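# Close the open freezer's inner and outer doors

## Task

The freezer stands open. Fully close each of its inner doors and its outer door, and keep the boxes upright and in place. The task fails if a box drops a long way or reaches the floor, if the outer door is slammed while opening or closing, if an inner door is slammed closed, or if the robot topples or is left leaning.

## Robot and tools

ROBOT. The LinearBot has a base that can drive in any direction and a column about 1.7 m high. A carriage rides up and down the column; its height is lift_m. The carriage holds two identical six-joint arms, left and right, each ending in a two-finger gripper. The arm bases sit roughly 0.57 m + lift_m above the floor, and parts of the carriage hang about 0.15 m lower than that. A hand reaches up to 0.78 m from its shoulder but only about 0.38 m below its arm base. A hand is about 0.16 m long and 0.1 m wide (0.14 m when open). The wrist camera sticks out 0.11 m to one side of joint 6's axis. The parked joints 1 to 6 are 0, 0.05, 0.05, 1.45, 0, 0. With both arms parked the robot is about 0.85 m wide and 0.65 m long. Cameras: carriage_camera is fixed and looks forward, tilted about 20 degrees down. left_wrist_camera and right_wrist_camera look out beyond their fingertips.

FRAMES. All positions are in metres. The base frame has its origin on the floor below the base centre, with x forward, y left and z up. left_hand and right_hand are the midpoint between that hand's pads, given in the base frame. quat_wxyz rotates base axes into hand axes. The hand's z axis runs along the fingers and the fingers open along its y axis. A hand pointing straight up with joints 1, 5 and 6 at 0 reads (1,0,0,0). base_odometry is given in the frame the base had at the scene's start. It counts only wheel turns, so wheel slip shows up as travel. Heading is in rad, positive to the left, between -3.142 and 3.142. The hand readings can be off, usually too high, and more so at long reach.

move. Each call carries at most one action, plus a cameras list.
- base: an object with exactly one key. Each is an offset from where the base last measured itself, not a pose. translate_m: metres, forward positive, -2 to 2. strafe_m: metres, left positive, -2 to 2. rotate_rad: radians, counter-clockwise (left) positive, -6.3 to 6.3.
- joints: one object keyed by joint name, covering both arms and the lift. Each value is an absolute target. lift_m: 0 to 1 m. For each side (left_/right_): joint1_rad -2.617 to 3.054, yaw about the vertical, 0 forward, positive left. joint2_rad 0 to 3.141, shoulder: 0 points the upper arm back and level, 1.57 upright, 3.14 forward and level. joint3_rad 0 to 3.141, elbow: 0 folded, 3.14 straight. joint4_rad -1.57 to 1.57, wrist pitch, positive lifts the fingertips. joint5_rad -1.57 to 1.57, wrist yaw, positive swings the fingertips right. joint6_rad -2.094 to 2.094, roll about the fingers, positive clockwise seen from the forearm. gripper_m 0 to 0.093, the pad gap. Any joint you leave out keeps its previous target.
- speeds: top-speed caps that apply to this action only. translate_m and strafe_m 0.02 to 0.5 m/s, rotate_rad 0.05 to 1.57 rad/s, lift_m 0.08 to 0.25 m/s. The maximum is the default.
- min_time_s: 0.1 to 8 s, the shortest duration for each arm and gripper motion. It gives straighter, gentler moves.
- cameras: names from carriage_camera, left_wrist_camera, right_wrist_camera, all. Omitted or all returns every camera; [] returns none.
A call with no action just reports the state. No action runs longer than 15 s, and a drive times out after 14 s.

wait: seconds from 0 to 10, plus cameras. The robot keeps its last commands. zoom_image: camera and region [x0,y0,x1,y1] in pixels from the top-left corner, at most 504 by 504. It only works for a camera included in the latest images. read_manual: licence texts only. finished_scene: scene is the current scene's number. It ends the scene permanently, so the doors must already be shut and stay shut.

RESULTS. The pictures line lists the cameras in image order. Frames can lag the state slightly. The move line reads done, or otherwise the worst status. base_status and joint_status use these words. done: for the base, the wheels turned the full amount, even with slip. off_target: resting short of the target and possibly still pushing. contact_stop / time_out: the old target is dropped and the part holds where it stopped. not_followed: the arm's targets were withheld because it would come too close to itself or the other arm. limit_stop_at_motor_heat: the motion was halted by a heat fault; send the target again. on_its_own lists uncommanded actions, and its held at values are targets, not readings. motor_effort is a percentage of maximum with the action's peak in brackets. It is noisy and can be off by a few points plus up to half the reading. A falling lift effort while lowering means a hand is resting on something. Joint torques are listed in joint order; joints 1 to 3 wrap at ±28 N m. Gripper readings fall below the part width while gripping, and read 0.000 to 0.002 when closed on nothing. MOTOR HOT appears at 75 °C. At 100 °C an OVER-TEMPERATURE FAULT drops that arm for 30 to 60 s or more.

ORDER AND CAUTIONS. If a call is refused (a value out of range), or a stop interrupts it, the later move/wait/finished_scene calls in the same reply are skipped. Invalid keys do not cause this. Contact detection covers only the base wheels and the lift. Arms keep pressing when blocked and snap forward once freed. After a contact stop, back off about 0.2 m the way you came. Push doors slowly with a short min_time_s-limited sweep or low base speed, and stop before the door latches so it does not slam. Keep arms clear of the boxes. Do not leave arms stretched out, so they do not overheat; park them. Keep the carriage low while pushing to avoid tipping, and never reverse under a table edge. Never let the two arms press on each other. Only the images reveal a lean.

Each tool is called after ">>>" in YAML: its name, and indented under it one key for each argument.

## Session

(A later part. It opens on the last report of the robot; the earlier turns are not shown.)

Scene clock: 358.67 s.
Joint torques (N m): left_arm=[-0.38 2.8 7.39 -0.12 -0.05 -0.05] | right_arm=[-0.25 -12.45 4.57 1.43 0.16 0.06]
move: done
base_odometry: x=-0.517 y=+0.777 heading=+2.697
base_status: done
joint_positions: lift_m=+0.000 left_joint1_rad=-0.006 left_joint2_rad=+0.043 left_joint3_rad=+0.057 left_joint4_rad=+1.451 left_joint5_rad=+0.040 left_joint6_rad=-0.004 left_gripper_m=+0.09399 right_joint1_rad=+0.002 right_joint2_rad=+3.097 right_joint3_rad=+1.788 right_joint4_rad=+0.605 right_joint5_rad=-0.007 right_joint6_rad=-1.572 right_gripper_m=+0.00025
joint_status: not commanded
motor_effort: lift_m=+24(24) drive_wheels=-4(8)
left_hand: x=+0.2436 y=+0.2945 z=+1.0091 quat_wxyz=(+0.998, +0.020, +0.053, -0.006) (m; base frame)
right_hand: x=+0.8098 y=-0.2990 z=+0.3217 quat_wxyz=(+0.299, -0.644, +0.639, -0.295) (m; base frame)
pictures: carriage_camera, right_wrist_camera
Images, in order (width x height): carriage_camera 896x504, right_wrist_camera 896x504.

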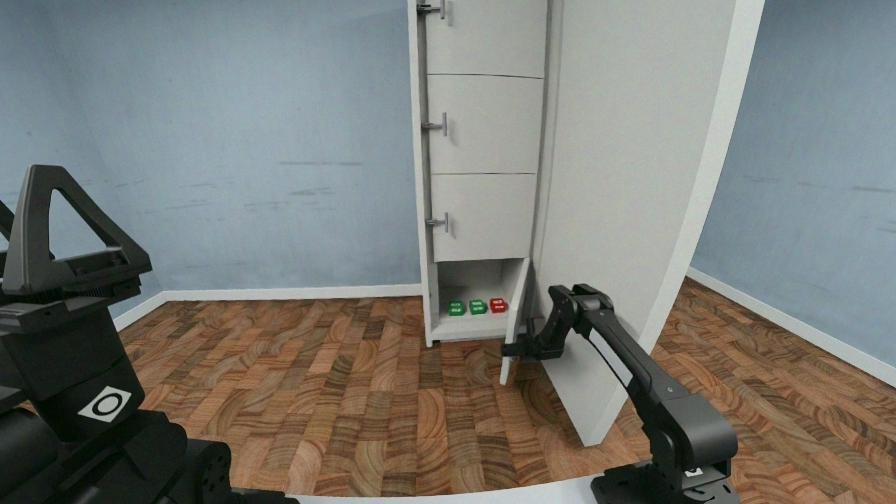

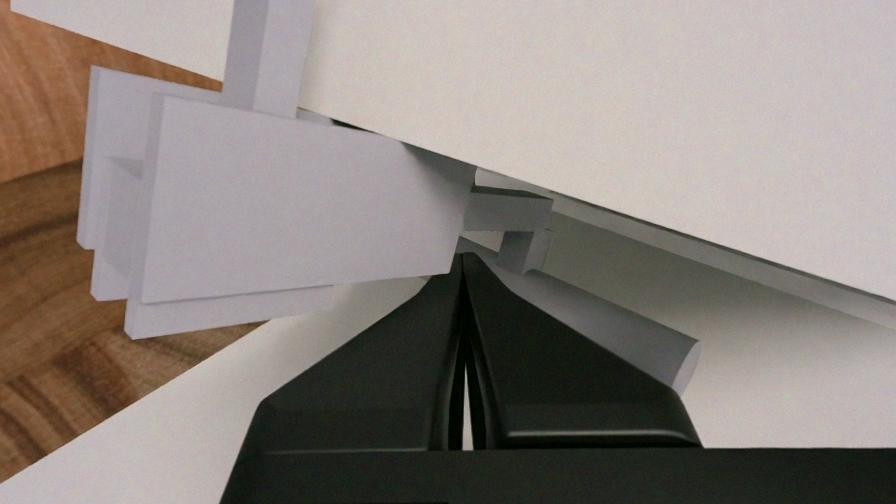

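>>> move:
  joints: {"lift_m":0.06}
  cameras: []

>>> move:
  base: {"translate_m": 0.08}
  speeds: {"translate_m":0.08}
  cameras: ["carriage_camera","right_wrist_camera"]

>>> move:
  base: {"strafe_m": 0.12}
  speeds: {"strafe_m":0.08}
  cameras: ["carriage_camera","right_wrist_camera"]

Scene clock: 361.13 s.
Joint torques (N m): left_arm=[-0.4 2.74 7.39 -0.13 -0.05 -0.04] | right_arm=[-0.77 -13.26 4.56 1.42 0.12 0.05]
move: done
base_odometry: x=-0.517 y=+0.777 heading=+2.697
base_status: not commanded
joint_positions: lift_m=+0.060 left_joint1_rad=-0.006 left_joint2_rad=+0.043 left_joint3_rad=+0.057 left_joint4_rad=+1.451 left_joint5_rad=+0.040 left_joint6_rad=-0.004 left_gripper_m=+0.09399 right_joint1_rad=+0.002 right_joint2_rad=+3.108 right_joint3_rad=+1.788 right_joint4_rad=+0.607 right_joint5_rad=-0.007 right_joint6_rad=-1.572 right_gripper_m=+0.00025
joint_status: all done
motor_effort: lift_m=+30(38) drive_wheels=-4(4)
left_hand: x=+0.2436 y=+0.2945 z=+1.0686 quat_wxyz=(+0.998, +0.020, +0.053, -0.006) (m; base frame)
right_hand: x=+0.8062 y=-0.2990 z=+0.3754 quat_wxyz=(+0.297, -0.645, +0.641, -0.292) (m; base frame)
pictures: none
No camera images: "cameras" was empty.

Scene clock: 362.83 s.
Joint torques (N m): left_arm=[-0.43 2.69 7.32 -0.12 -0.05 -0.04] | right_arm=[-3.02 -13.42 6.22 1.79 0.62 0.45]
move: done
base_odometry: x=-0.589 y=+0.811 heading=+2.698
base_status: done
joint_positions: lift_m=+0.060 left_joint1_rad=-0.006 left_joint2_rad=+0.043 left_joint3_rad=+0.057 left_joint4_rad=+1.451 left_joint5_rad=+0.040 left_joint6_rad=-0.004 left_gripper_m=+0.09399 right_joint1_rad=+0.031 right_joint2_rad=+3.109 right_joint3_rad=+1.772 right_joint4_rad=+0.567 right_joint5_rad=-0.062 right_joint6_rad=-1.603 right_gripper_m=+0.00025
joint_status: not commanded
motor_effort: lift_m=+30(30) drive_wheels=+2(9)
left_hand: x=+0.2436 y=+0.2945 z=+1.0686 quat_wxyz=(+0.998, +0.020, +0.053, -0.006) (m; base frame)
right_hand: x=+0.7918 y=-0.2731 z=+0.3628 quat_wxyz=(+0.295, -0.680, +0.621, -0.256) (m; base frame)
pictures: carriage_camera, right_wrist_camera
Images, in order (width x height): carriage_camera 896x504, right_wrist_camera 896x504.

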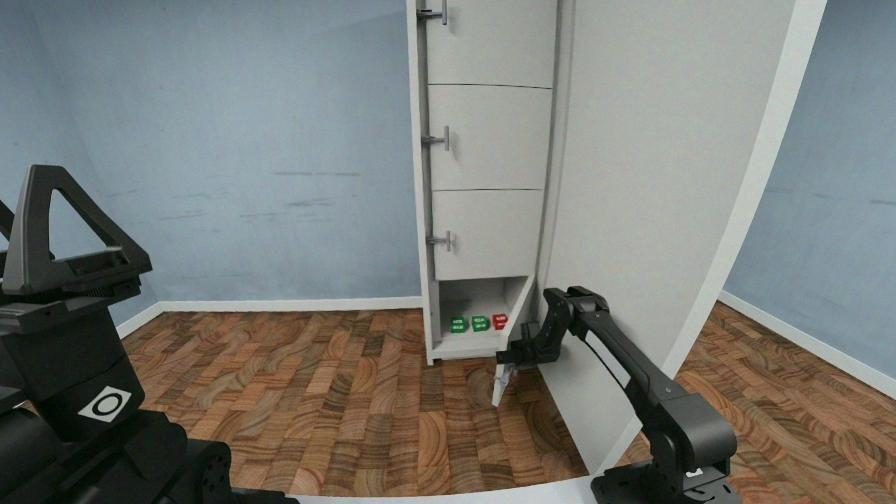

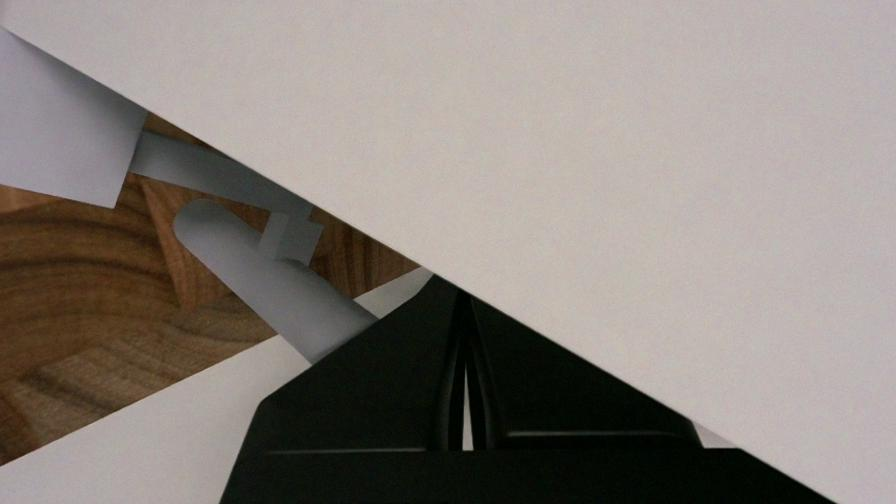

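Scene clock: 364.93 s.
Joint torques (N m): left_arm=[-0.31 2.82 7.32 -0.13 -0.04 -0.05] | right_arm=[-0.81 -13.5 5.76 1.51 0.12 0.16]
move: done
base_odometry: x=-0.641 y=+0.703 heading=+2.698
base_status: done
joint_positions: lift_m=+0.060 left_joint1_rad=-0.005 left_joint2_rad=+0.043 left_joint3_rad=+0.057 left_joint4_rad=+1.451 left_joint5_rad=+0.040 left_joint6_rad=-0.004 left_gripper_m=+0.09399 right_joint1_rad=+0.004 right_joint2_rad=+3.109 right_joint3_rad=+1.776 right_joint4_rad=+0.598 right_joint5_rad=-0.008 right_joint6_rad=-1.578 right_gripper_m=+0.00025
joint_status: not commanded
motor_effort: lift_m=+30(30) drive_wheels=-4(8)
left_hand: x=+0.2436 y=+0.2945 z=+1.0686 quat_wxyz=(+0.998, +0.020, +0.053, -0.006) (m; base frame)
right_hand: x=+0.7992 y=-0.2979 z=+0.3691 quat_wxyz=(+0.289, -0.651, +0.642, -0.285) (m; base frame)
pictures: carriage_camera, right_wrist_camera
Images, in order (width x height): carriage_camera 896x504, right_wrist_camera 896x504.

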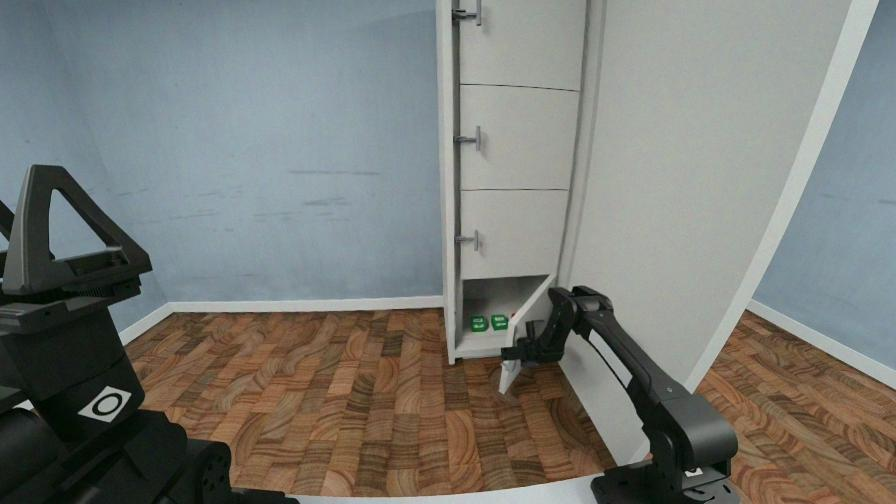

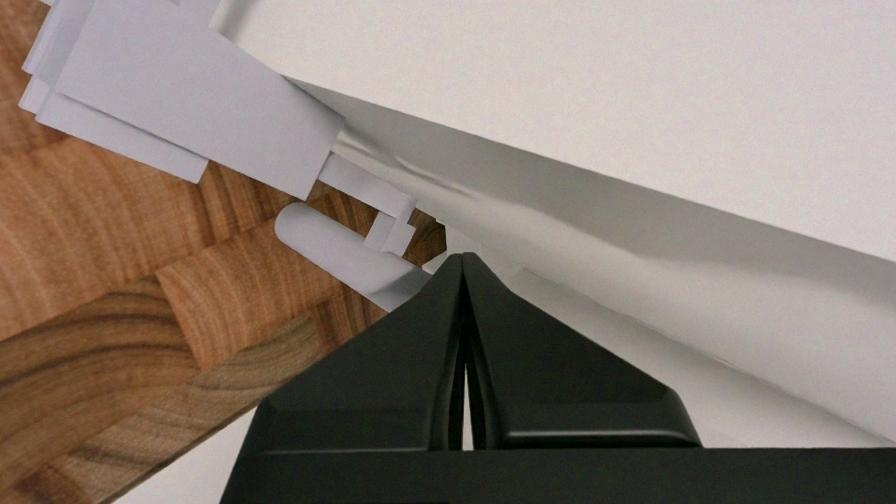

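>>> move:
  base: {"translate_m": 0.1}
  speeds: {"translate_m":0.08}
  cameras: []

>>> move:
  base: {"strafe_m": 0.12}
  speeds: {"strafe_m":0.08}
  cameras: ["carriage_camera","right_wrist_camera"]

>>> move:
  base: {"translate_m": 0.1}
  speeds: {"translate_m":0.08}
  cameras: ["carriage_camera","right_wrist_camera"]

Scene clock: 368.97 s.
Joint torques (N m): left_arm=[-0.43 2.85 7.58 -0.12 -0.04 -0.03] | right_arm=[-0.66 -13.57 5.94 1.51 0.19 0.16]
move: done
base_odometry: x=-0.731 y=+0.745 heading=+2.698
base_status: done
joint_positions: lift_m=+0.060 left_joint1_rad=-0.005 left_joint2_rad=+0.043 left_joint3_rad=+0.057 left_joint4_rad=+1.451 left_joint5_rad=+0.040 left_joint6_rad=-0.004 left_gripper_m=+0.09399 right_joint1_rad=+0.005 right_joint2_rad=+3.109 right_joint3_rad=+1.776 right_joint4_rad=+0.598 right_joint5_rad=-0.010 right_joint6_rad=-1.579 right_gripper_m=+0.00025
joint_status: not commanded
motor_effort: lift_m=+30(30) drive_wheels=-6(10)
left_hand: x=+0.2436 y=+0.2945 z=+1.0686 quat_wxyz=(+0.998, +0.020, +0.053, -0.006) (m; base frame)
right_hand: x=+0.7992 y=-0.2971 z=+0.3691 quat_wxyz=(+0.289, -0.652, +0.641, -0.284) (m; base frame)
pictures: none
No camera images: "cameras" was empty.

Scene clock: 371.17 s.
Joint torques (N m): left_arm=[-0.47 2.86 7.3 -0.13 -0.08 -0.03] | right_arm=[-0.39 -13.53 5.75 1.51 0.14 0.12]
move: done
base_odometry: x=-0.783 y=+0.637 heading=+2.698
base_status: done
joint_positions: lift_m=+0.060 left_joint1_rad=-0.006 left_joint2_rad=+0.043 left_joint3_rad=+0.057 left_joint4_rad=+1.451 left_joint5_rad=+0.040 left_joint6_rad=-0.004 left_gripper_m=+0.09399 right_joint1_rad=+0.001 right_joint2_rad=+3.109 right_joint3_rad=+1.776 right_joint4_rad=+0.598 right_joint5_rad=-0.003 right_joint6_rad=-1.578 right_gripper_m=+0.00025
joint_status: not commanded
motor_effort: lift_m=+30(30) drive_wheels=-4(8)
left_hand: x=+0.2436 y=+0.2945 z=+1.0686 quat_wxyz=(+0.998, +0.020, +0.053, -0.006) (m; base frame)
right_hand: x=+0.7992 y=-0.3008 z=+0.3691 quat_wxyz=(+0.287, -0.649, +0.643, -0.287) (m; base frame)
pictures: carriage_camera, right_wrist_camera
Images, in order (width x height): carriage_camera 896x504, right_wrist_camera 896x504.

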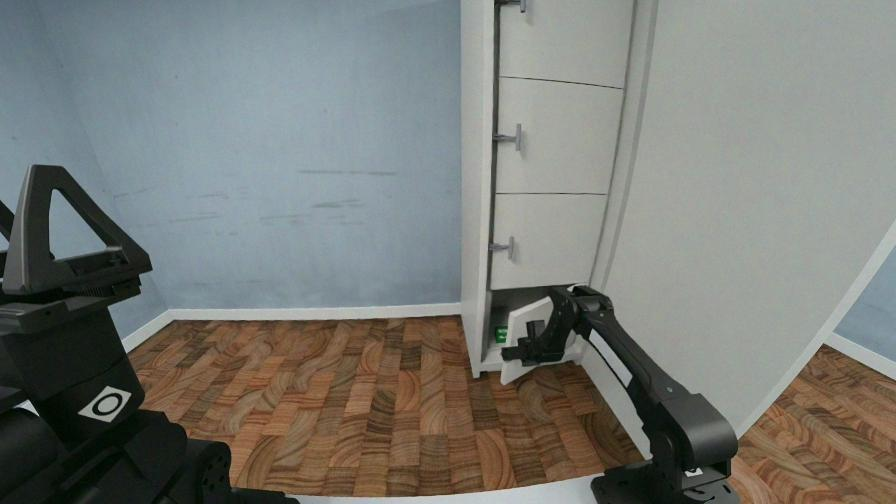

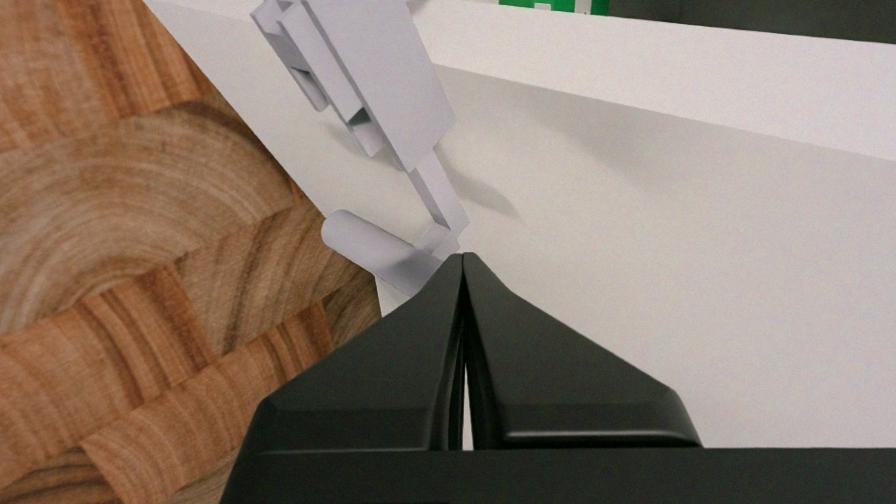

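Scene clock: 373.10 s.
Joint torques (N m): left_arm=[-0.34 2.86 7.38 -0.13 -0.07 -0.04] | right_arm=[-0.62 -13.59 5.82 1.57 0.12 0.19]
move: done
base_odometry: x=-0.874 y=+0.680 heading=+2.699
base_status: done
joint_positions: lift_m=+0.060 left_joint1_rad=-0.006 left_joint2_rad=+0.043 left_joint3_rad=+0.057 left_joint4_rad=+1.451 left_joint5_rad=+0.040 left_joint6_rad=-0.004 left_gripper_m=+0.09399 right_joint1_rad=+0.001 right_joint2_rad=+3.109 right_joint3_rad=+1.776 right_joint4_rad=+0.597 right_joint5_rad=-0.003 right_joint6_rad=-1.578 right_gripper_m=+0.00025
joint_status: not commanded
motor_effort: lift_m=+30(30) drive_wheels=+2(10)
left_hand: x=+0.2436 y=+0.2945 z=+1.0686 quat_wxyz=(+0.998, +0.020, +0.053, -0.006) (m; base frame)
right_hand: x=+0.7991 y=-0.3008 z=+0.3691 quat_wxyz=(+0.286, -0.649, +0.643, -0.287) (m; base frame)
pictures: carriage_camera, right_wrist_camera
Images, in order (width x height): carriage_camera 896x504, right_wrist_camera 896x504.

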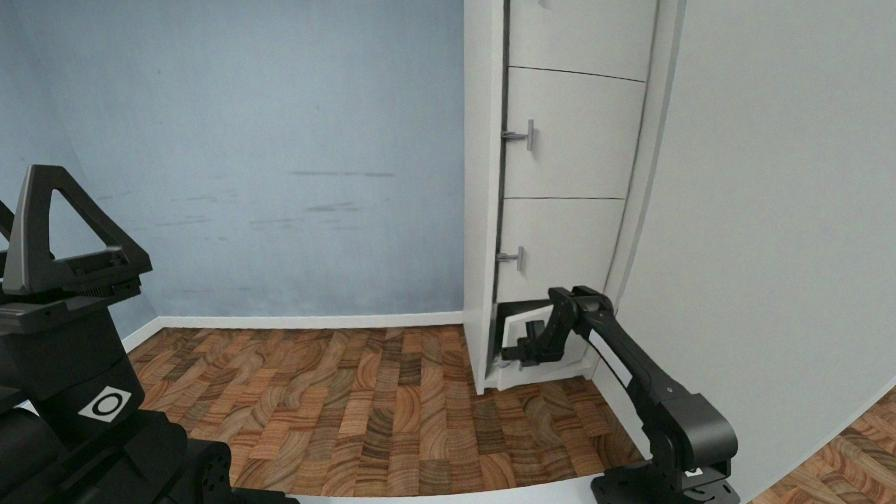

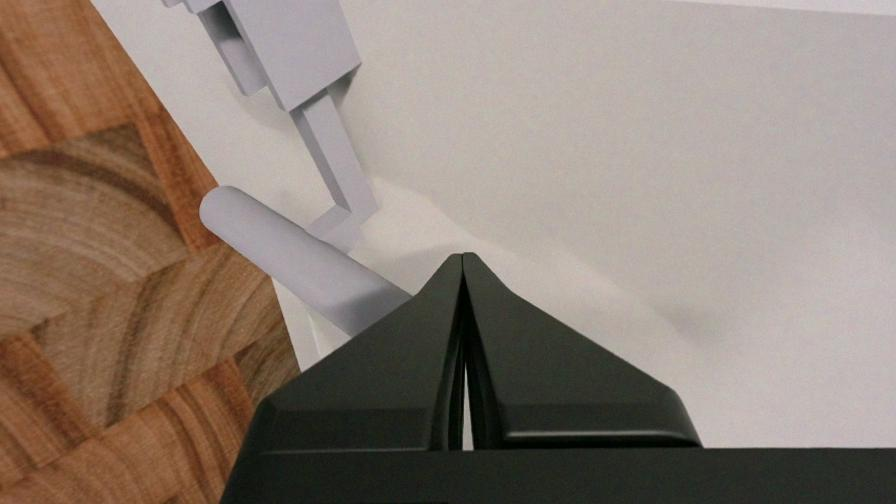

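>>> move:
  base: {"translate_m": 0.11}
  speeds: {"translate_m":0.06}
  cameras: ["carriage_camera","right_wrist_camera"]

>>> move:
  base: {"translate_m": 0.04}
  speeds: {"translate_m":0.03}
  cameras: ["carriage_camera","right_wrist_camera"]

Scene clock: 376.73 s.
Joint torques (N m): left_arm=[-0.42 2.82 7.36 -0.13 -0.06 -0.04] | right_arm=[-0.5 -13.49 5.93 1.74 0.14 0.16]
move: done
base_odometry: x=-0.973 y=+0.727 heading=+2.699
base_status: done
joint_positions: lift_m=+0.060 left_joint1_rad=-0.006 left_joint2_rad=+0.043 left_joint3_rad=+0.057 left_joint4_rad=+1.451 left_joint5_rad=+0.040 left_joint6_rad=-0.004 left_gripper_m=+0.09399 right_joint1_rad=+0.001 right_joint2_rad=+3.109 right_joint3_rad=+1.776 right_joint4_rad=+0.578 right_joint5_rad=-0.003 right_joint6_rad=-1.578 right_gripper_m=+0.00025
joint_status: not commanded
motor_effort: lift_m=+30(30) drive_wheels=+2(10)
left_hand: x=+0.2434 y=+0.2945 z=+1.0686 quat_wxyz=(+0.998, +0.020, +0.053, -0.006) (m; base frame)
right_hand: x=+0.7959 y=-0.3008 z=+0.3655 quat_wxyz=(+0.280, -0.652, +0.646, -0.280) (m; base frame)
pictures: carriage_camera, right_wrist_camera
Images, in order (width x height): carriage_camera 896x504, right_wrist_camera 896x504.

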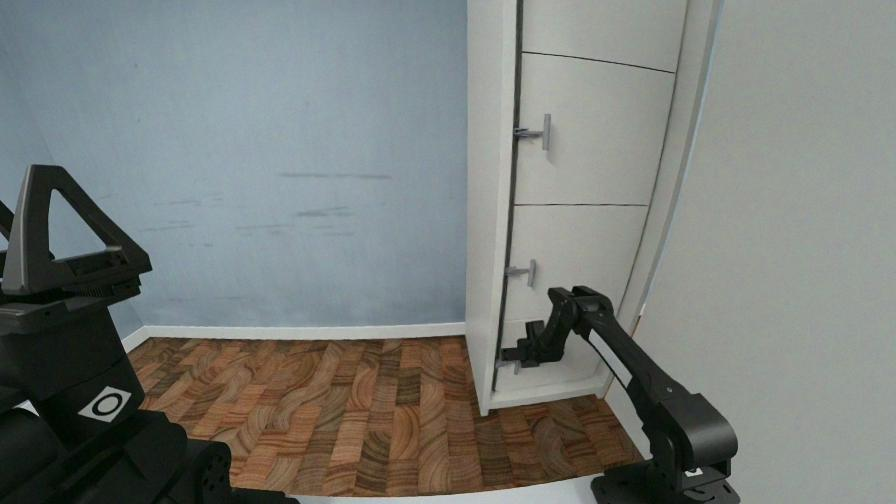

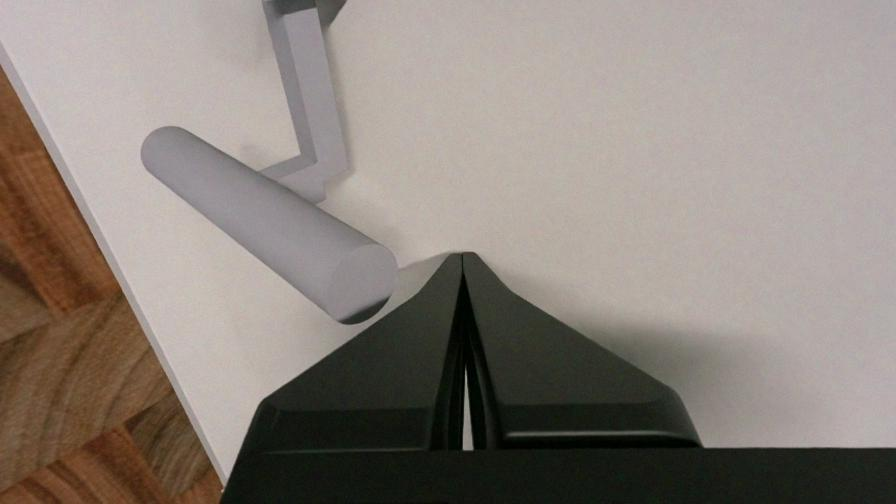

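Scene clock: 378.53 s.
Joint torques (N m): left_arm=[-0.4 2.8 7.35 -0.16 -0.07 -0.04] | right_arm=[-0.16 -10.58 9.24 2.85 0.21 -0.16]
move: done
base_odometry: x=-1.009 y=+0.743 heading=+2.700
base_status: done
joint_positions: lift_m=+0.060 left_joint1_rad=-0.006 left_joint2_rad=+0.043 left_joint3_rad=+0.057 left_joint4_rad=+1.452 left_joint5_rad=+0.040 left_joint6_rad=-0.004 left_gripper_m=+0.09399 right_joint1_rad=-0.004 right_joint2_rad=+3.082 right_joint3_rad=+1.737 right_joint4_rad=+0.431 right_joint5_rad=-0.017 right_joint6_rad=-1.555 right_gripper_m=+0.00022
joint_status: not commanded
motor_effort: lift_m=+26(30) drive_wheels=+3(9)
left_hand: x=+0.2433 y=+0.2945 z=+1.0690 quat_wxyz=(+0.998, +0.020, +0.053, -0.006) (m; base frame)
right_hand: x=+0.7638 y=-0.3010 z=+0.3453 quat_wxyz=(+0.235, -0.665, +0.674, -0.221) (m; base frame)
pictures: carriage_camera, right_wrist_camera
Images, in order (width x height): carriage_camera 896x504, right_wrist_camera 896x504.

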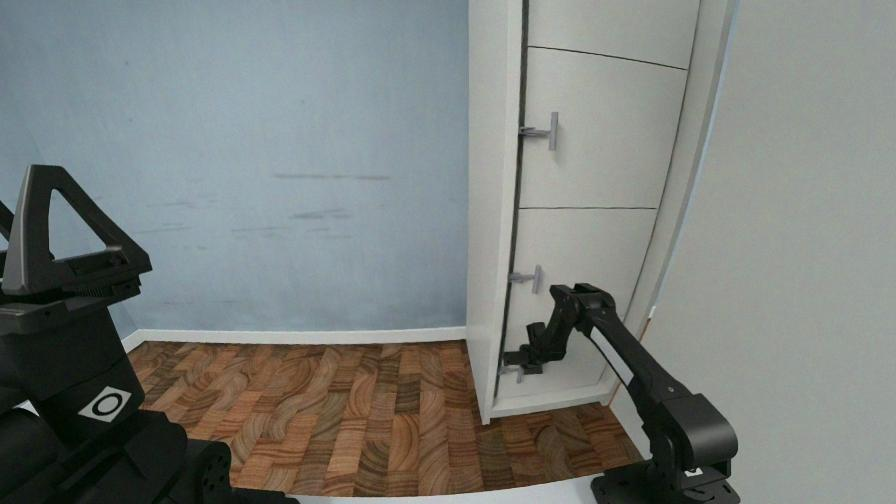

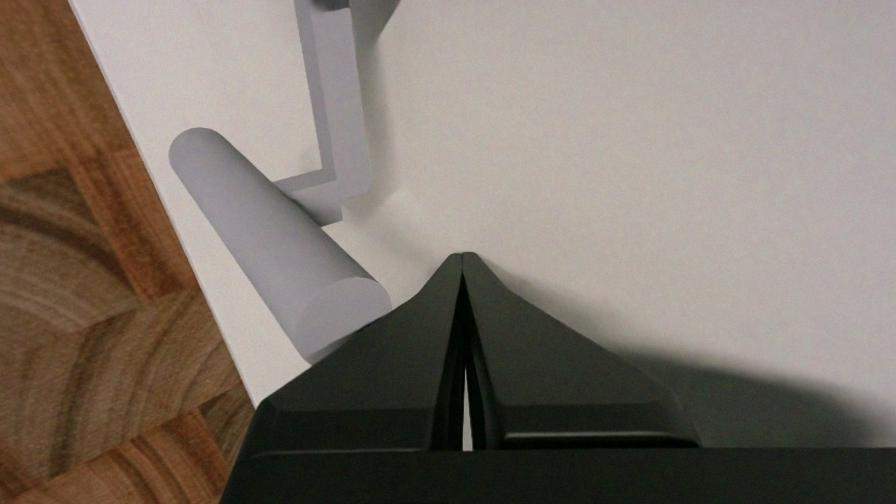

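Push a bit more and check.

>>> move:
  base: {"translate_m": 0.03}
  speeds: {"translate_m":0.03}
  cameras: []

>>> move:
  base: {"translate_m": -0.5}
  speeds: {"translate_m":0.15}
  cameras: ["carriage_camera"]

>>> zoom_image:
  camera: "carriage_camera"
  region: [400, 0, 700, 400]

Scene clock: 381.13 s.
Joint torques (N m): left_arm=[-0.35 2.67 7.42 -0.14 -0.06 -0.04] | right_arm=[0.39 -6.94 17.73 2.87 0.35 -0.13]
move: done
base_odometry: x=-1.036 y=+0.756 heading=+2.699
base_status: done
joint_positions: lift_m=+0.061 left_joint1_rad=-0.006 left_joint2_rad=+0.043 left_joint3_rad=+0.057 left_joint4_rad=+1.452 left_joint5_rad=+0.040 left_joint6_rad=-0.004 left_gripper_m=+0.09399 right_joint1_rad=-0.010 right_joint2_rad=+3.046 right_joint3_rad=+1.640 right_joint4_rad=+0.430 right_joint5_rad=-0.037 right_joint6_rad=-1.558 right_gripper_m=+0.00021
joint_status: not commanded
motor_effort: lift_m=+21(26) drive_wheels=+14(17)
left_hand: x=+0.2433 y=+0.2945 z=+1.0696 quat_wxyz=(+0.998, +0.020, +0.053, -0.006) (m; base frame)
right_hand: x=+0.7374 y=-0.3003 z=+0.3406 quat_wxyz=(+0.220, -0.672, +0.680, -0.195) (m; base frame)
pictures: none
No camera images: "cameras" was empty.

Scene clock: 385.43 s.
Joint torques (N m): left_arm=[-0.43 2.86 7.39 -0.14 -0.06 -0.03] | right_arm=[0.09 -12.46 5.65 1.58 0.23 0.05]
move: done
base_odometry: x=-0.584 y=+0.541 heading=+2.699
base_status: done
joint_positions: lift_m=+0.061 left_joint1_rad=-0.006 left_joint2_rad=+0.043 left_joint3_rad=+0.057 left_joint4_rad=+1.451 left_joint5_rad=+0.040 left_joint6_rad=-0.004 left_gripper_m=+0.09399 right_joint1_rad=-0.006 right_joint2_rad=+3.099 right_joint3_rad=+1.777 right_joint4_rad=+0.590 right_joint5_rad=-0.010 right_joint6_rad=-1.562 right_gripper_m=+0.00019
joint_status: not commanded
motor_effort: lift_m=+22(22) drive_wheels=-3(12)
left_hand: x=+0.2434 y=+0.2945 z=+1.0694 quat_wxyz=(+0.998, +0.020, +0.053, -0.006) (m; base frame)
right_hand: x=+0.8021 y=-0.3033 z=+0.3744 quat_wxyz=(+0.291, -0.643, +0.649, -0.284) (m; base frame)
pictures: carriage_camera
Images, in order (width x height): carriage_camera 896x504.

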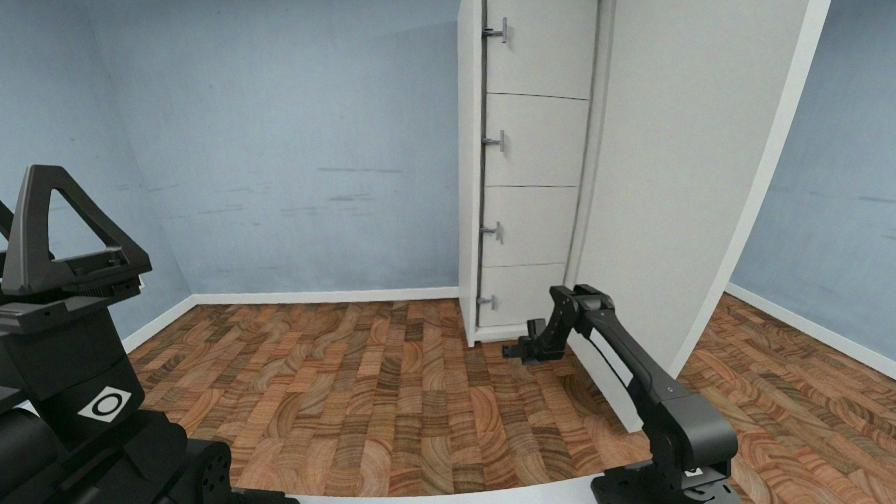

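Scaled by 1.260.

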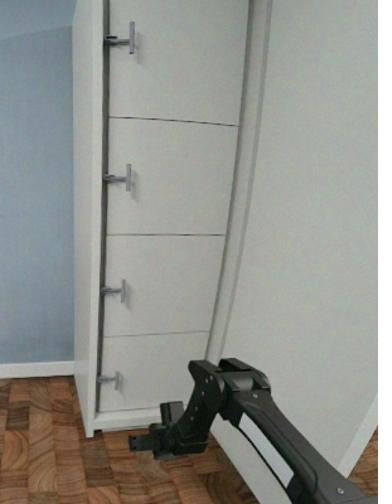

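>>> move:
  base: {"translate_m": -0.35}
  joints: {"lift_m":0.3,"right_joint1_rad":0,"right_joint2_rad":1.57,"right_joint3_rad":1.57,"right_joint4_rad":0,"right_joint5_rad":0,"right_joint6_rad":0}
  min_time_s: 2
  cameras: []

>>> move:
  base: {"strafe_m": -0.68}
  cameras: ["carriage_camera","right_wrist_camera"]

Scene clock: 392.10 s.
Joint torques (N m): left_arm=[-0.44 2.93 7.25 -0.13 -0.06 -0.03] | right_arm=[0.12 -8.76 7.12 1.74 0.2 0.04]
move: done
base_odometry: x=-0.268 y=+0.391 heading=+2.699
base_status: done
joint_positions: lift_m=+0.300 left_joint1_rad=-0.006 left_joint2_rad=+0.043 left_joint3_rad=+0.057 left_joint4_rad=+1.452 left_joint5_rad=+0.040 left_joint6_rad=-0.004 left_gripper_m=+0.09399 right_joint1_rad=-0.005 right_joint2_rad=+1.587 right_joint3_rad=+1.573 right_joint4_rad=+0.003 right_joint5_rad=-0.008 right_joint6_rad=-0.009 right_gripper_m=+0.00017
joint_status: all done
motor_effort: lift_m=+29(37) drive_wheels=-3(7)
left_hand: x=+0.2433 y=+0.2945 z=+1.3086 quat_wxyz=(+0.998, +0.020, +0.053, -0.006) (m; base frame)
right_hand: x=+0.7330 y=-0.3026 z=+1.3075 quat_wxyz=(+0.703, -0.004, +0.711, -0.002) (m; base frame)
pictures: none
No camera images: "cameras" was empty.

Scene clock: 395.90 s.
Joint torques (N m): left_arm=[-0.42 2.77 7.34 -0.15 -0.07 -0.04] | right_arm=[-0.23 -8.8 7.39 1.66 0.13 0.12]
move: done
base_odometry: x=+0.023 y=+1.006 heading=+2.699
base_status: done
joint_positions: lift_m=+0.300 left_joint1_rad=-0.005 left_joint2_rad=+0.043 left_joint3_rad=+0.057 left_joint4_rad=+1.452 left_joint5_rad=+0.040 left_joint6_rad=-0.004 left_gripper_m=+0.09399 right_joint1_rad=-0.003 right_joint2_rad=+1.587 right_joint3_rad=+1.573 right_joint4_rad=+0.002 right_joint5_rad=-0.006 right_joint6_rad=-0.008 right_gripper_m=+0.00017
joint_status: not commanded
motor_effort: lift_m=+30(30) drive_wheels=-5(9)
left_hand: x=+0.2433 y=+0.2945 z=+1.3086 quat_wxyz=(+0.998, +0.020, +0.053, -0.006) (m; base frame)
right_hand: x=+0.7330 y=-0.3022 z=+1.3073 quat_wxyz=(+0.703, -0.004, +0.711, -0.002) (m; base frame)
pictures: carriage_camera, right_wrist_camera
Images, in order (width x height): carriage_camera 896x504, right_wrist_camera 896x504.

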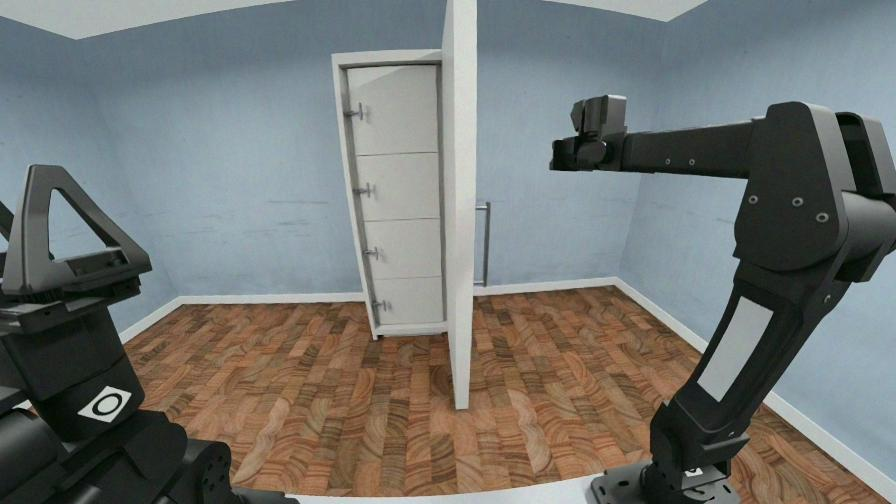

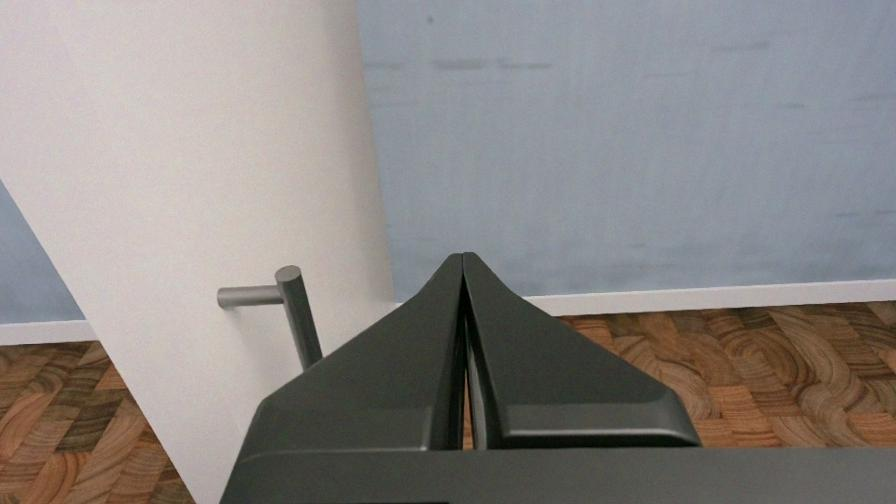

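>>> move:
  base: {"translate_m": 0.3}
  cameras: []

>>> move:
  base: {"strafe_m": 0.35}
  speeds: {"strafe_m":0.1}
  cameras: ["carriage_camera","right_wrist_camera"]

Scene clock: 400.03 s.
Joint torques (N m): left_arm=[-0.42 2.86 7.28 -0.16 -0.06 -0.03] | right_arm=[0.01 -8.51 7.71 1.66 0.29 0.1]
move: done
base_odometry: x=-0.247 y=+1.135 heading=+2.698
base_status: done
joint_positions: lift_m=+0.300 left_joint1_rad=-0.005 left_joint2_rad=+0.043 left_joint3_rad=+0.057 left_joint4_rad=+1.452 left_joint5_rad=+0.040 left_joint6_rad=-0.004 left_gripper_m=+0.09399 right_joint1_rad=-0.003 right_joint2_rad=+1.587 right_joint3_rad=+1.571 right_joint4_rad=-0.002 right_joint5_rad=-0.006 right_joint6_rad=-0.008 right_gripper_m=+0.00017
joint_status: not commanded
motor_effort: lift_m=+29(30) drive_wheels=-7(12)
left_hand: x=+0.2433 y=+0.2945 z=+1.3086 quat_wxyz=(+0.998, +0.020, +0.053, -0.006) (m; base frame)
right_hand: x=+0.7330 y=-0.3022 z=+1.3054 quat_wxyz=(+0.701, -0.004, +0.713, -0.002) (m; base frame)
pictures: none
No camera images: "cameras" was empty.

Scene clock: 404.30 s.
Joint torques (N m): left_arm=[-0.34 2.84 7.35 -0.14 -0.06 -0.04] | right_arm=[-0.12 -8.96 7.35 1.67 0 0.07]
move: done
base_odometry: x=-0.398 y=+0.819 heading=+2.697
base_status: done
joint_positions: lift_m=+0.300 left_joint1_rad=-0.005 left_joint2_rad=+0.043 left_joint3_rad=+0.057 left_joint4_rad=+1.452 left_joint5_rad=+0.040 left_joint6_rad=-0.004 left_gripper_m=+0.09399 right_joint1_rad=-0.002 right_joint2_rad=+1.587 right_joint3_rad=+1.571 right_joint4_rad=-0.003 right_joint5_rad=+0.009 right_joint6_rad=-0.007 right_gripper_m=+0.00017
joint_status: not commanded
motor_effort: lift_m=+30(30) drive_wheels=-4(7)
left_hand: x=+0.2433 y=+0.2945 z=+1.3086 quat_wxyz=(+0.998, +0.020, +0.053, -0.006) (m; base frame)
right_hand: x=+0.7330 y=-0.3040 z=+1.3053 quat_wxyz=(+0.701, +0.001, +0.714, -0.006) (m; base frame)
pictures: carriage_camera, right_wrist_camera
Images, in order (width x height): carriage_camera 896x504, right_wrist_camera 896x504.

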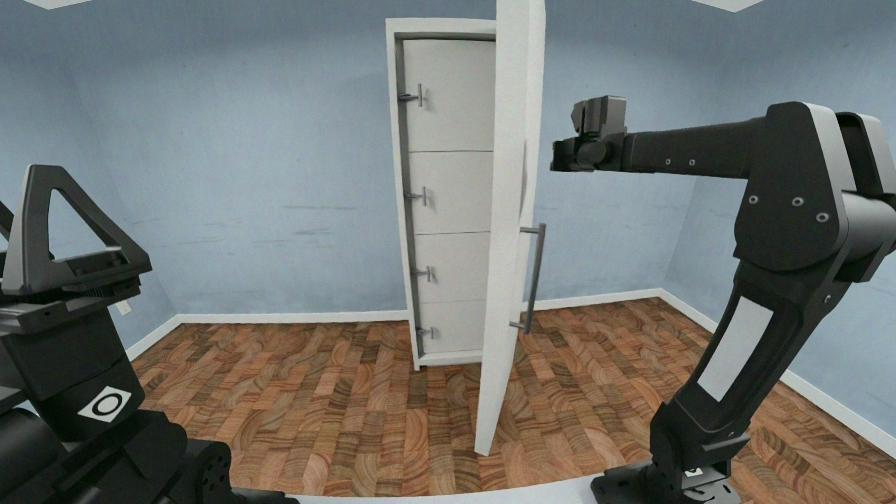

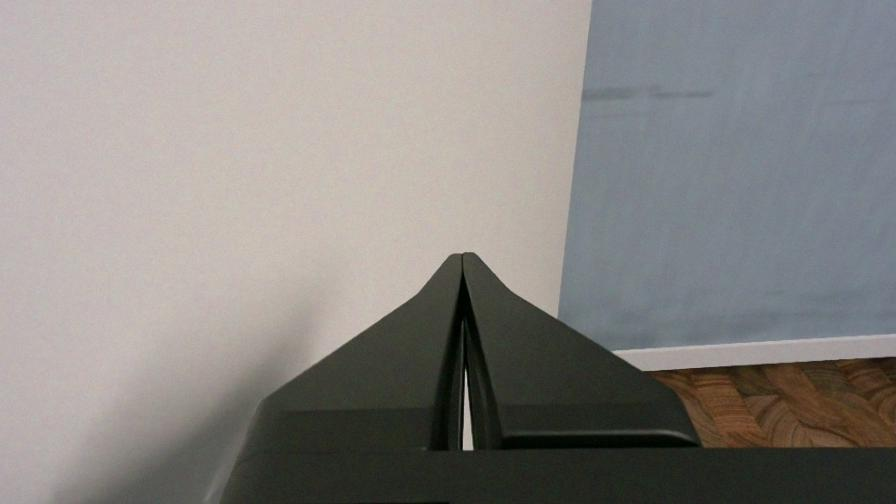

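>>> move:
  base: {"strafe_m": 0.2}
  speeds: {"strafe_m":0.1}
  cameras: ["carriage_camera"]

>>> move:
  base: {"translate_m": 0.15}
  speeds: {"translate_m":0.1}
  cameras: ["carriage_camera"]

>>> move:
  base: {"strafe_m": 0.15}
  speeds: {"strafe_m":0.1}
  cameras: ["carriage_camera","right_wrist_camera"]

Scene clock: 409.17 s.
Joint torques (N m): left_arm=[-0.38 2.85 7.35 -0.14 -0.05 -0.03] | right_arm=[-0.44 -9.11 7.42 1.76 0.05 0.07]
move: done
base_odometry: x=-0.484 y=+0.638 heading=+2.697
base_status: done
joint_positions: lift_m=+0.300 left_joint1_rad=-0.005 left_joint2_rad=+0.043 left_joint3_rad=+0.057 left_joint4_rad=+1.452 left_joint5_rad=+0.040 left_joint6_rad=-0.004 left_gripper_m=+0.09399 right_joint1_rad=+0.000 right_joint2_rad=+1.587 right_joint3_rad=+1.571 right_joint4_rad=-0.004 right_joint5_rad=+0.008 right_joint6_rad=-0.007 right_gripper_m=+0.00017
joint_status: not commanded
motor_effort: lift_m=+30(30) drive_wheels=+0(8)
left_hand: x=+0.2433 y=+0.2945 z=+1.3086 quat_wxyz=(+0.998, +0.020, +0.053, -0.006) (m; base frame)
right_hand: x=+0.7330 y=-0.3028 z=+1.3051 quat_wxyz=(+0.700, +0.000, +0.714, -0.005) (m; base frame)
pictures: carriage_camera
Images, in order (width x height): carriage_camera 896x504.

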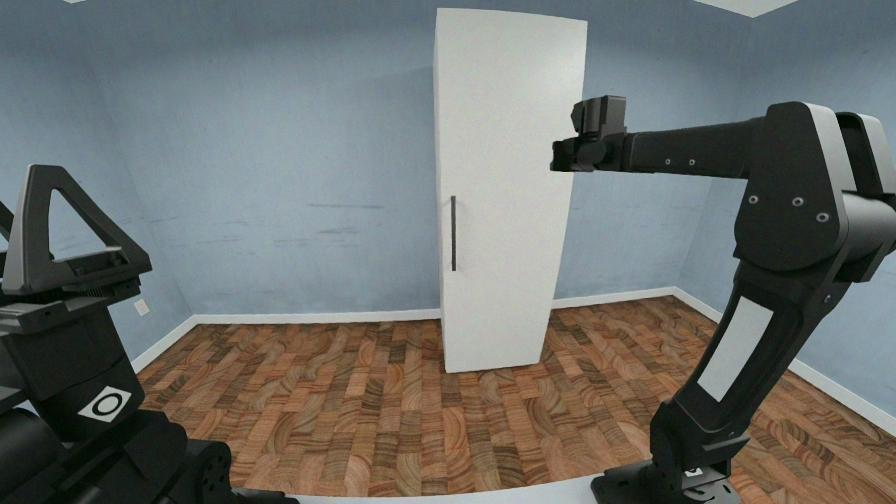

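Scene clock: 411.43 s.
Joint torques (N m): left_arm=[-0.46 2.84 7.31 -0.13 -0.06 -0.04] | right_arm=[-0.28 -8.84 7.61 1.69 0.07 0.05]
move: done
base_odometry: x=-0.620 y=+0.702 heading=+2.698
base_status: done
joint_positions: lift_m=+0.300 left_joint1_rad=-0.005 left_joint2_rad=+0.043 left_joint3_rad=+0.057 left_joint4_rad=+1.452 left_joint5_rad=+0.040 left_joint6_rad=-0.004 left_gripper_m=+0.09399 right_joint1_rad=+0.000 right_joint2_rad=+1.587 right_joint3_rad=+1.571 right_joint4_rad=-0.004 right_joint5_rad=+0.008 right_joint6_rad=-0.007 right_gripper_m=+0.00017
joint_status: not commanded
motor_effort: lift_m=+29(30) drive_wheels=+1(10)
left_hand: x=+0.2433 y=+0.2945 z=+1.3086 quat_wxyz=(+0.998, +0.020, +0.053, -0.006) (m; base frame)
right_hand: x=+0.7330 y=-0.3028 z=+1.3049 quat_wxyz=(+0.700, +0.000, +0.714, -0.005) (m; base frame)
pictures: carriage_camera
Images, in order (width x height): carriage_camera 896x504.

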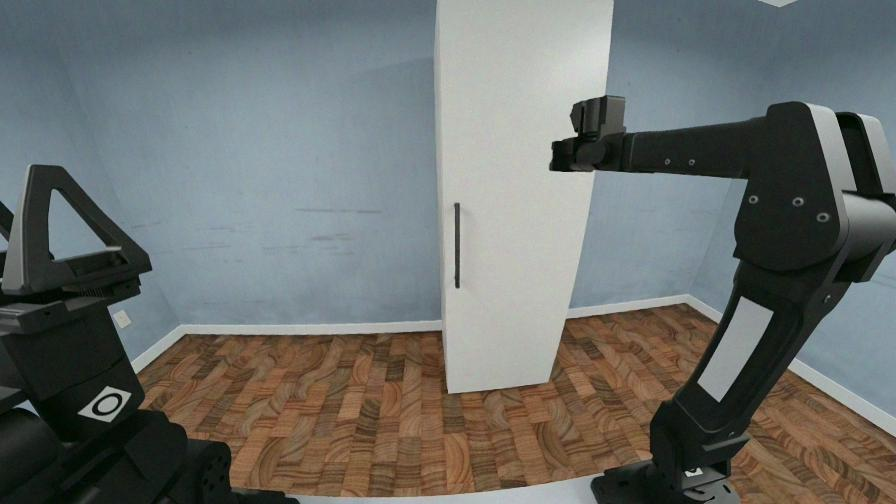

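Scene clock: 413.70 s.
Joint torques (N m): left_arm=[-0.36 2.7 7.39 -0.14 -0.06 -0.04] | right_arm=[-0.44 -8.7 7.53 1.73 0.04 0.05]
move: done
base_odometry: x=-0.685 y=+0.567 heading=+2.698
base_status: done
joint_positions: lift_m=+0.300 left_joint1_rad=-0.005 left_joint2_rad=+0.043 left_joint3_rad=+0.057 left_joint4_rad=+1.452 left_joint5_rad=+0.040 left_joint6_rad=-0.004 left_gripper_m=+0.09399 right_joint1_rad=+0.000 right_joint2_rad=+1.587 right_joint3_rad=+1.571 right_joint4_rad=-0.004 right_joint5_rad=+0.007 right_joint6_rad=-0.007 right_gripper_m=+0.00017
joint_status: not commanded
motor_effort: lift_m=+29(30) drive_wheels=-1(8)
left_hand: x=+0.2433 y=+0.2945 z=+1.3086 quat_wxyz=(+0.998, +0.020, +0.053, -0.006) (m; base frame)
right_hand: x=+0.7330 y=-0.3027 z=+1.3049 quat_wxyz=(+0.700, +0.000, +0.714, -0.005) (m; base frame)
pictures: carriage_camera, right_wrist_camera
Images, in order (width x height): carriage_camera 896x504, right_wrist_camera 896x504.

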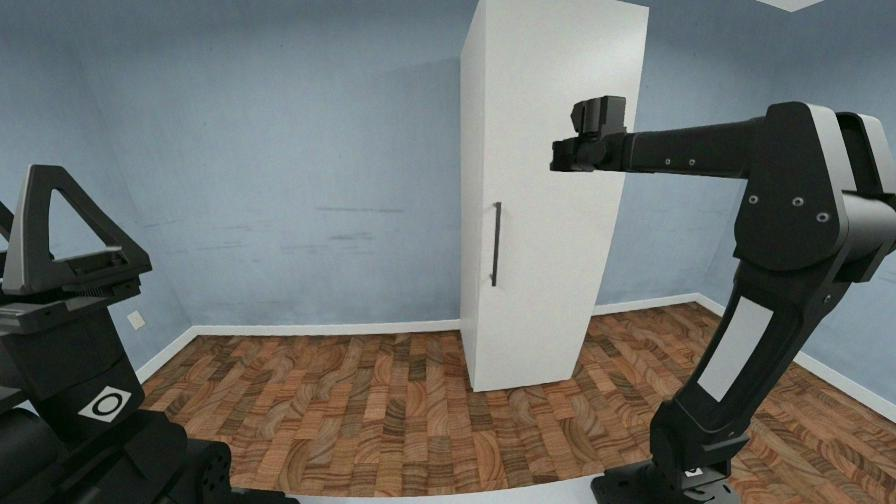

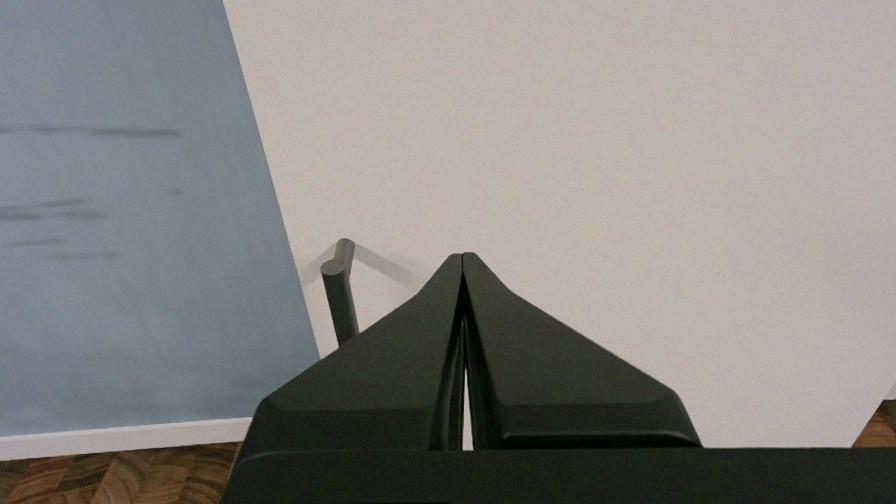

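>>> move:
  base: {"translate_m": 0.18}
  speeds: {"translate_m":0.08}
  cameras: ["carriage_camera","right_wrist_camera"]

>>> zoom_image:
  camera: "carriage_camera"
  region: [400, 0, 700, 460]

Scene clock: 418.70 s.
Joint torques (N m): left_arm=[-0.43 2.76 7.28 -0.16 -0.05 -0.04] | right_arm=[-0.32 -8.95 7.61 1.68 0.04 0.11]
move: done
base_odometry: x=-0.847 y=+0.644 heading=+2.698
base_status: done
joint_positions: lift_m=+0.300 left_joint1_rad=-0.005 left_joint2_rad=+0.043 left_joint3_rad=+0.057 left_joint4_rad=+1.452 left_joint5_rad=+0.040 left_joint6_rad=-0.004 left_gripper_m=+0.09399 right_joint1_rad=+0.000 right_joint2_rad=+1.587 right_joint3_rad=+1.571 right_joint4_rad=-0.005 right_joint5_rad=+0.007 right_joint6_rad=-0.007 right_gripper_m=+0.00017
joint_status: not commanded
motor_effort: lift_m=+29(30) drive_wheels=+1(10)
left_hand: x=+0.2433 y=+0.2945 z=+1.3086 quat_wxyz=(+0.998, +0.020, +0.053, -0.006) (m; base frame)
right_hand: x=+0.7330 y=-0.3027 z=+1.3046 quat_wxyz=(+0.700, +0.000, +0.714, -0.005) (m; base frame)
pictures: carriage_camera, right_wrist_camera
Images, in order (width x height): carriage_camera 896x504, right_wrist_camera 896x504.

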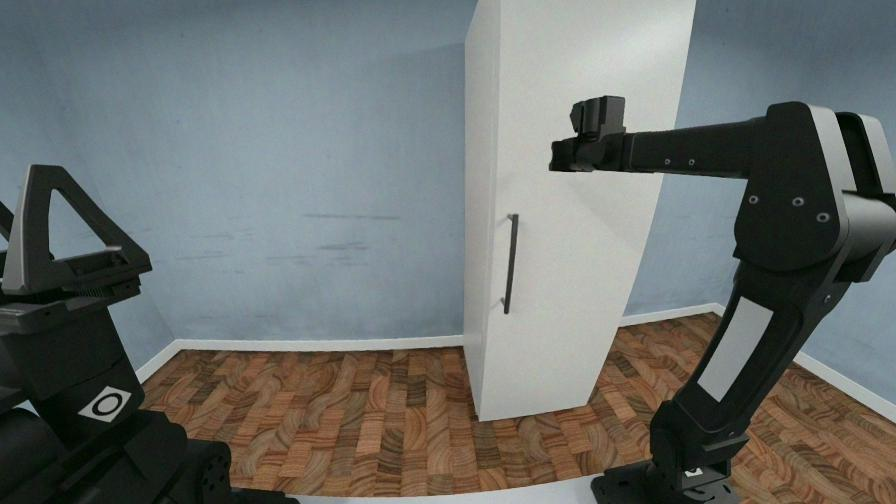

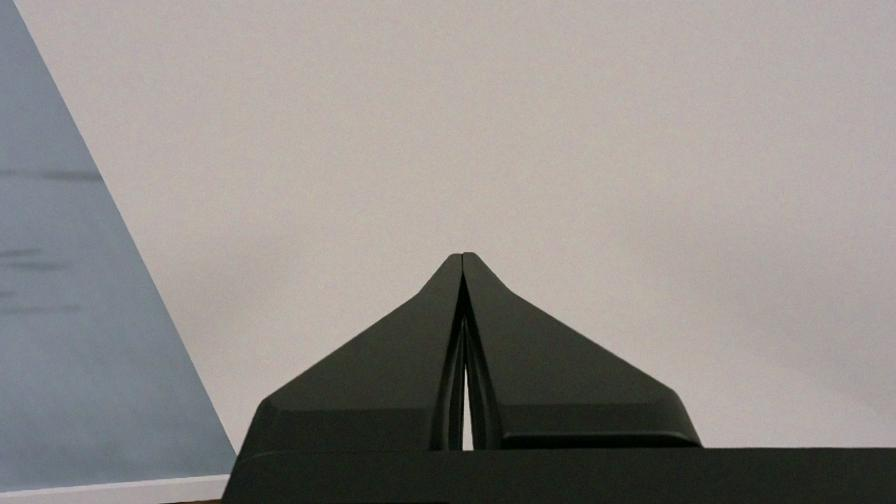

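Scaled by 1.096.

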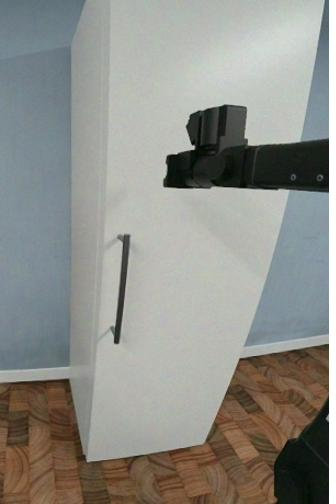

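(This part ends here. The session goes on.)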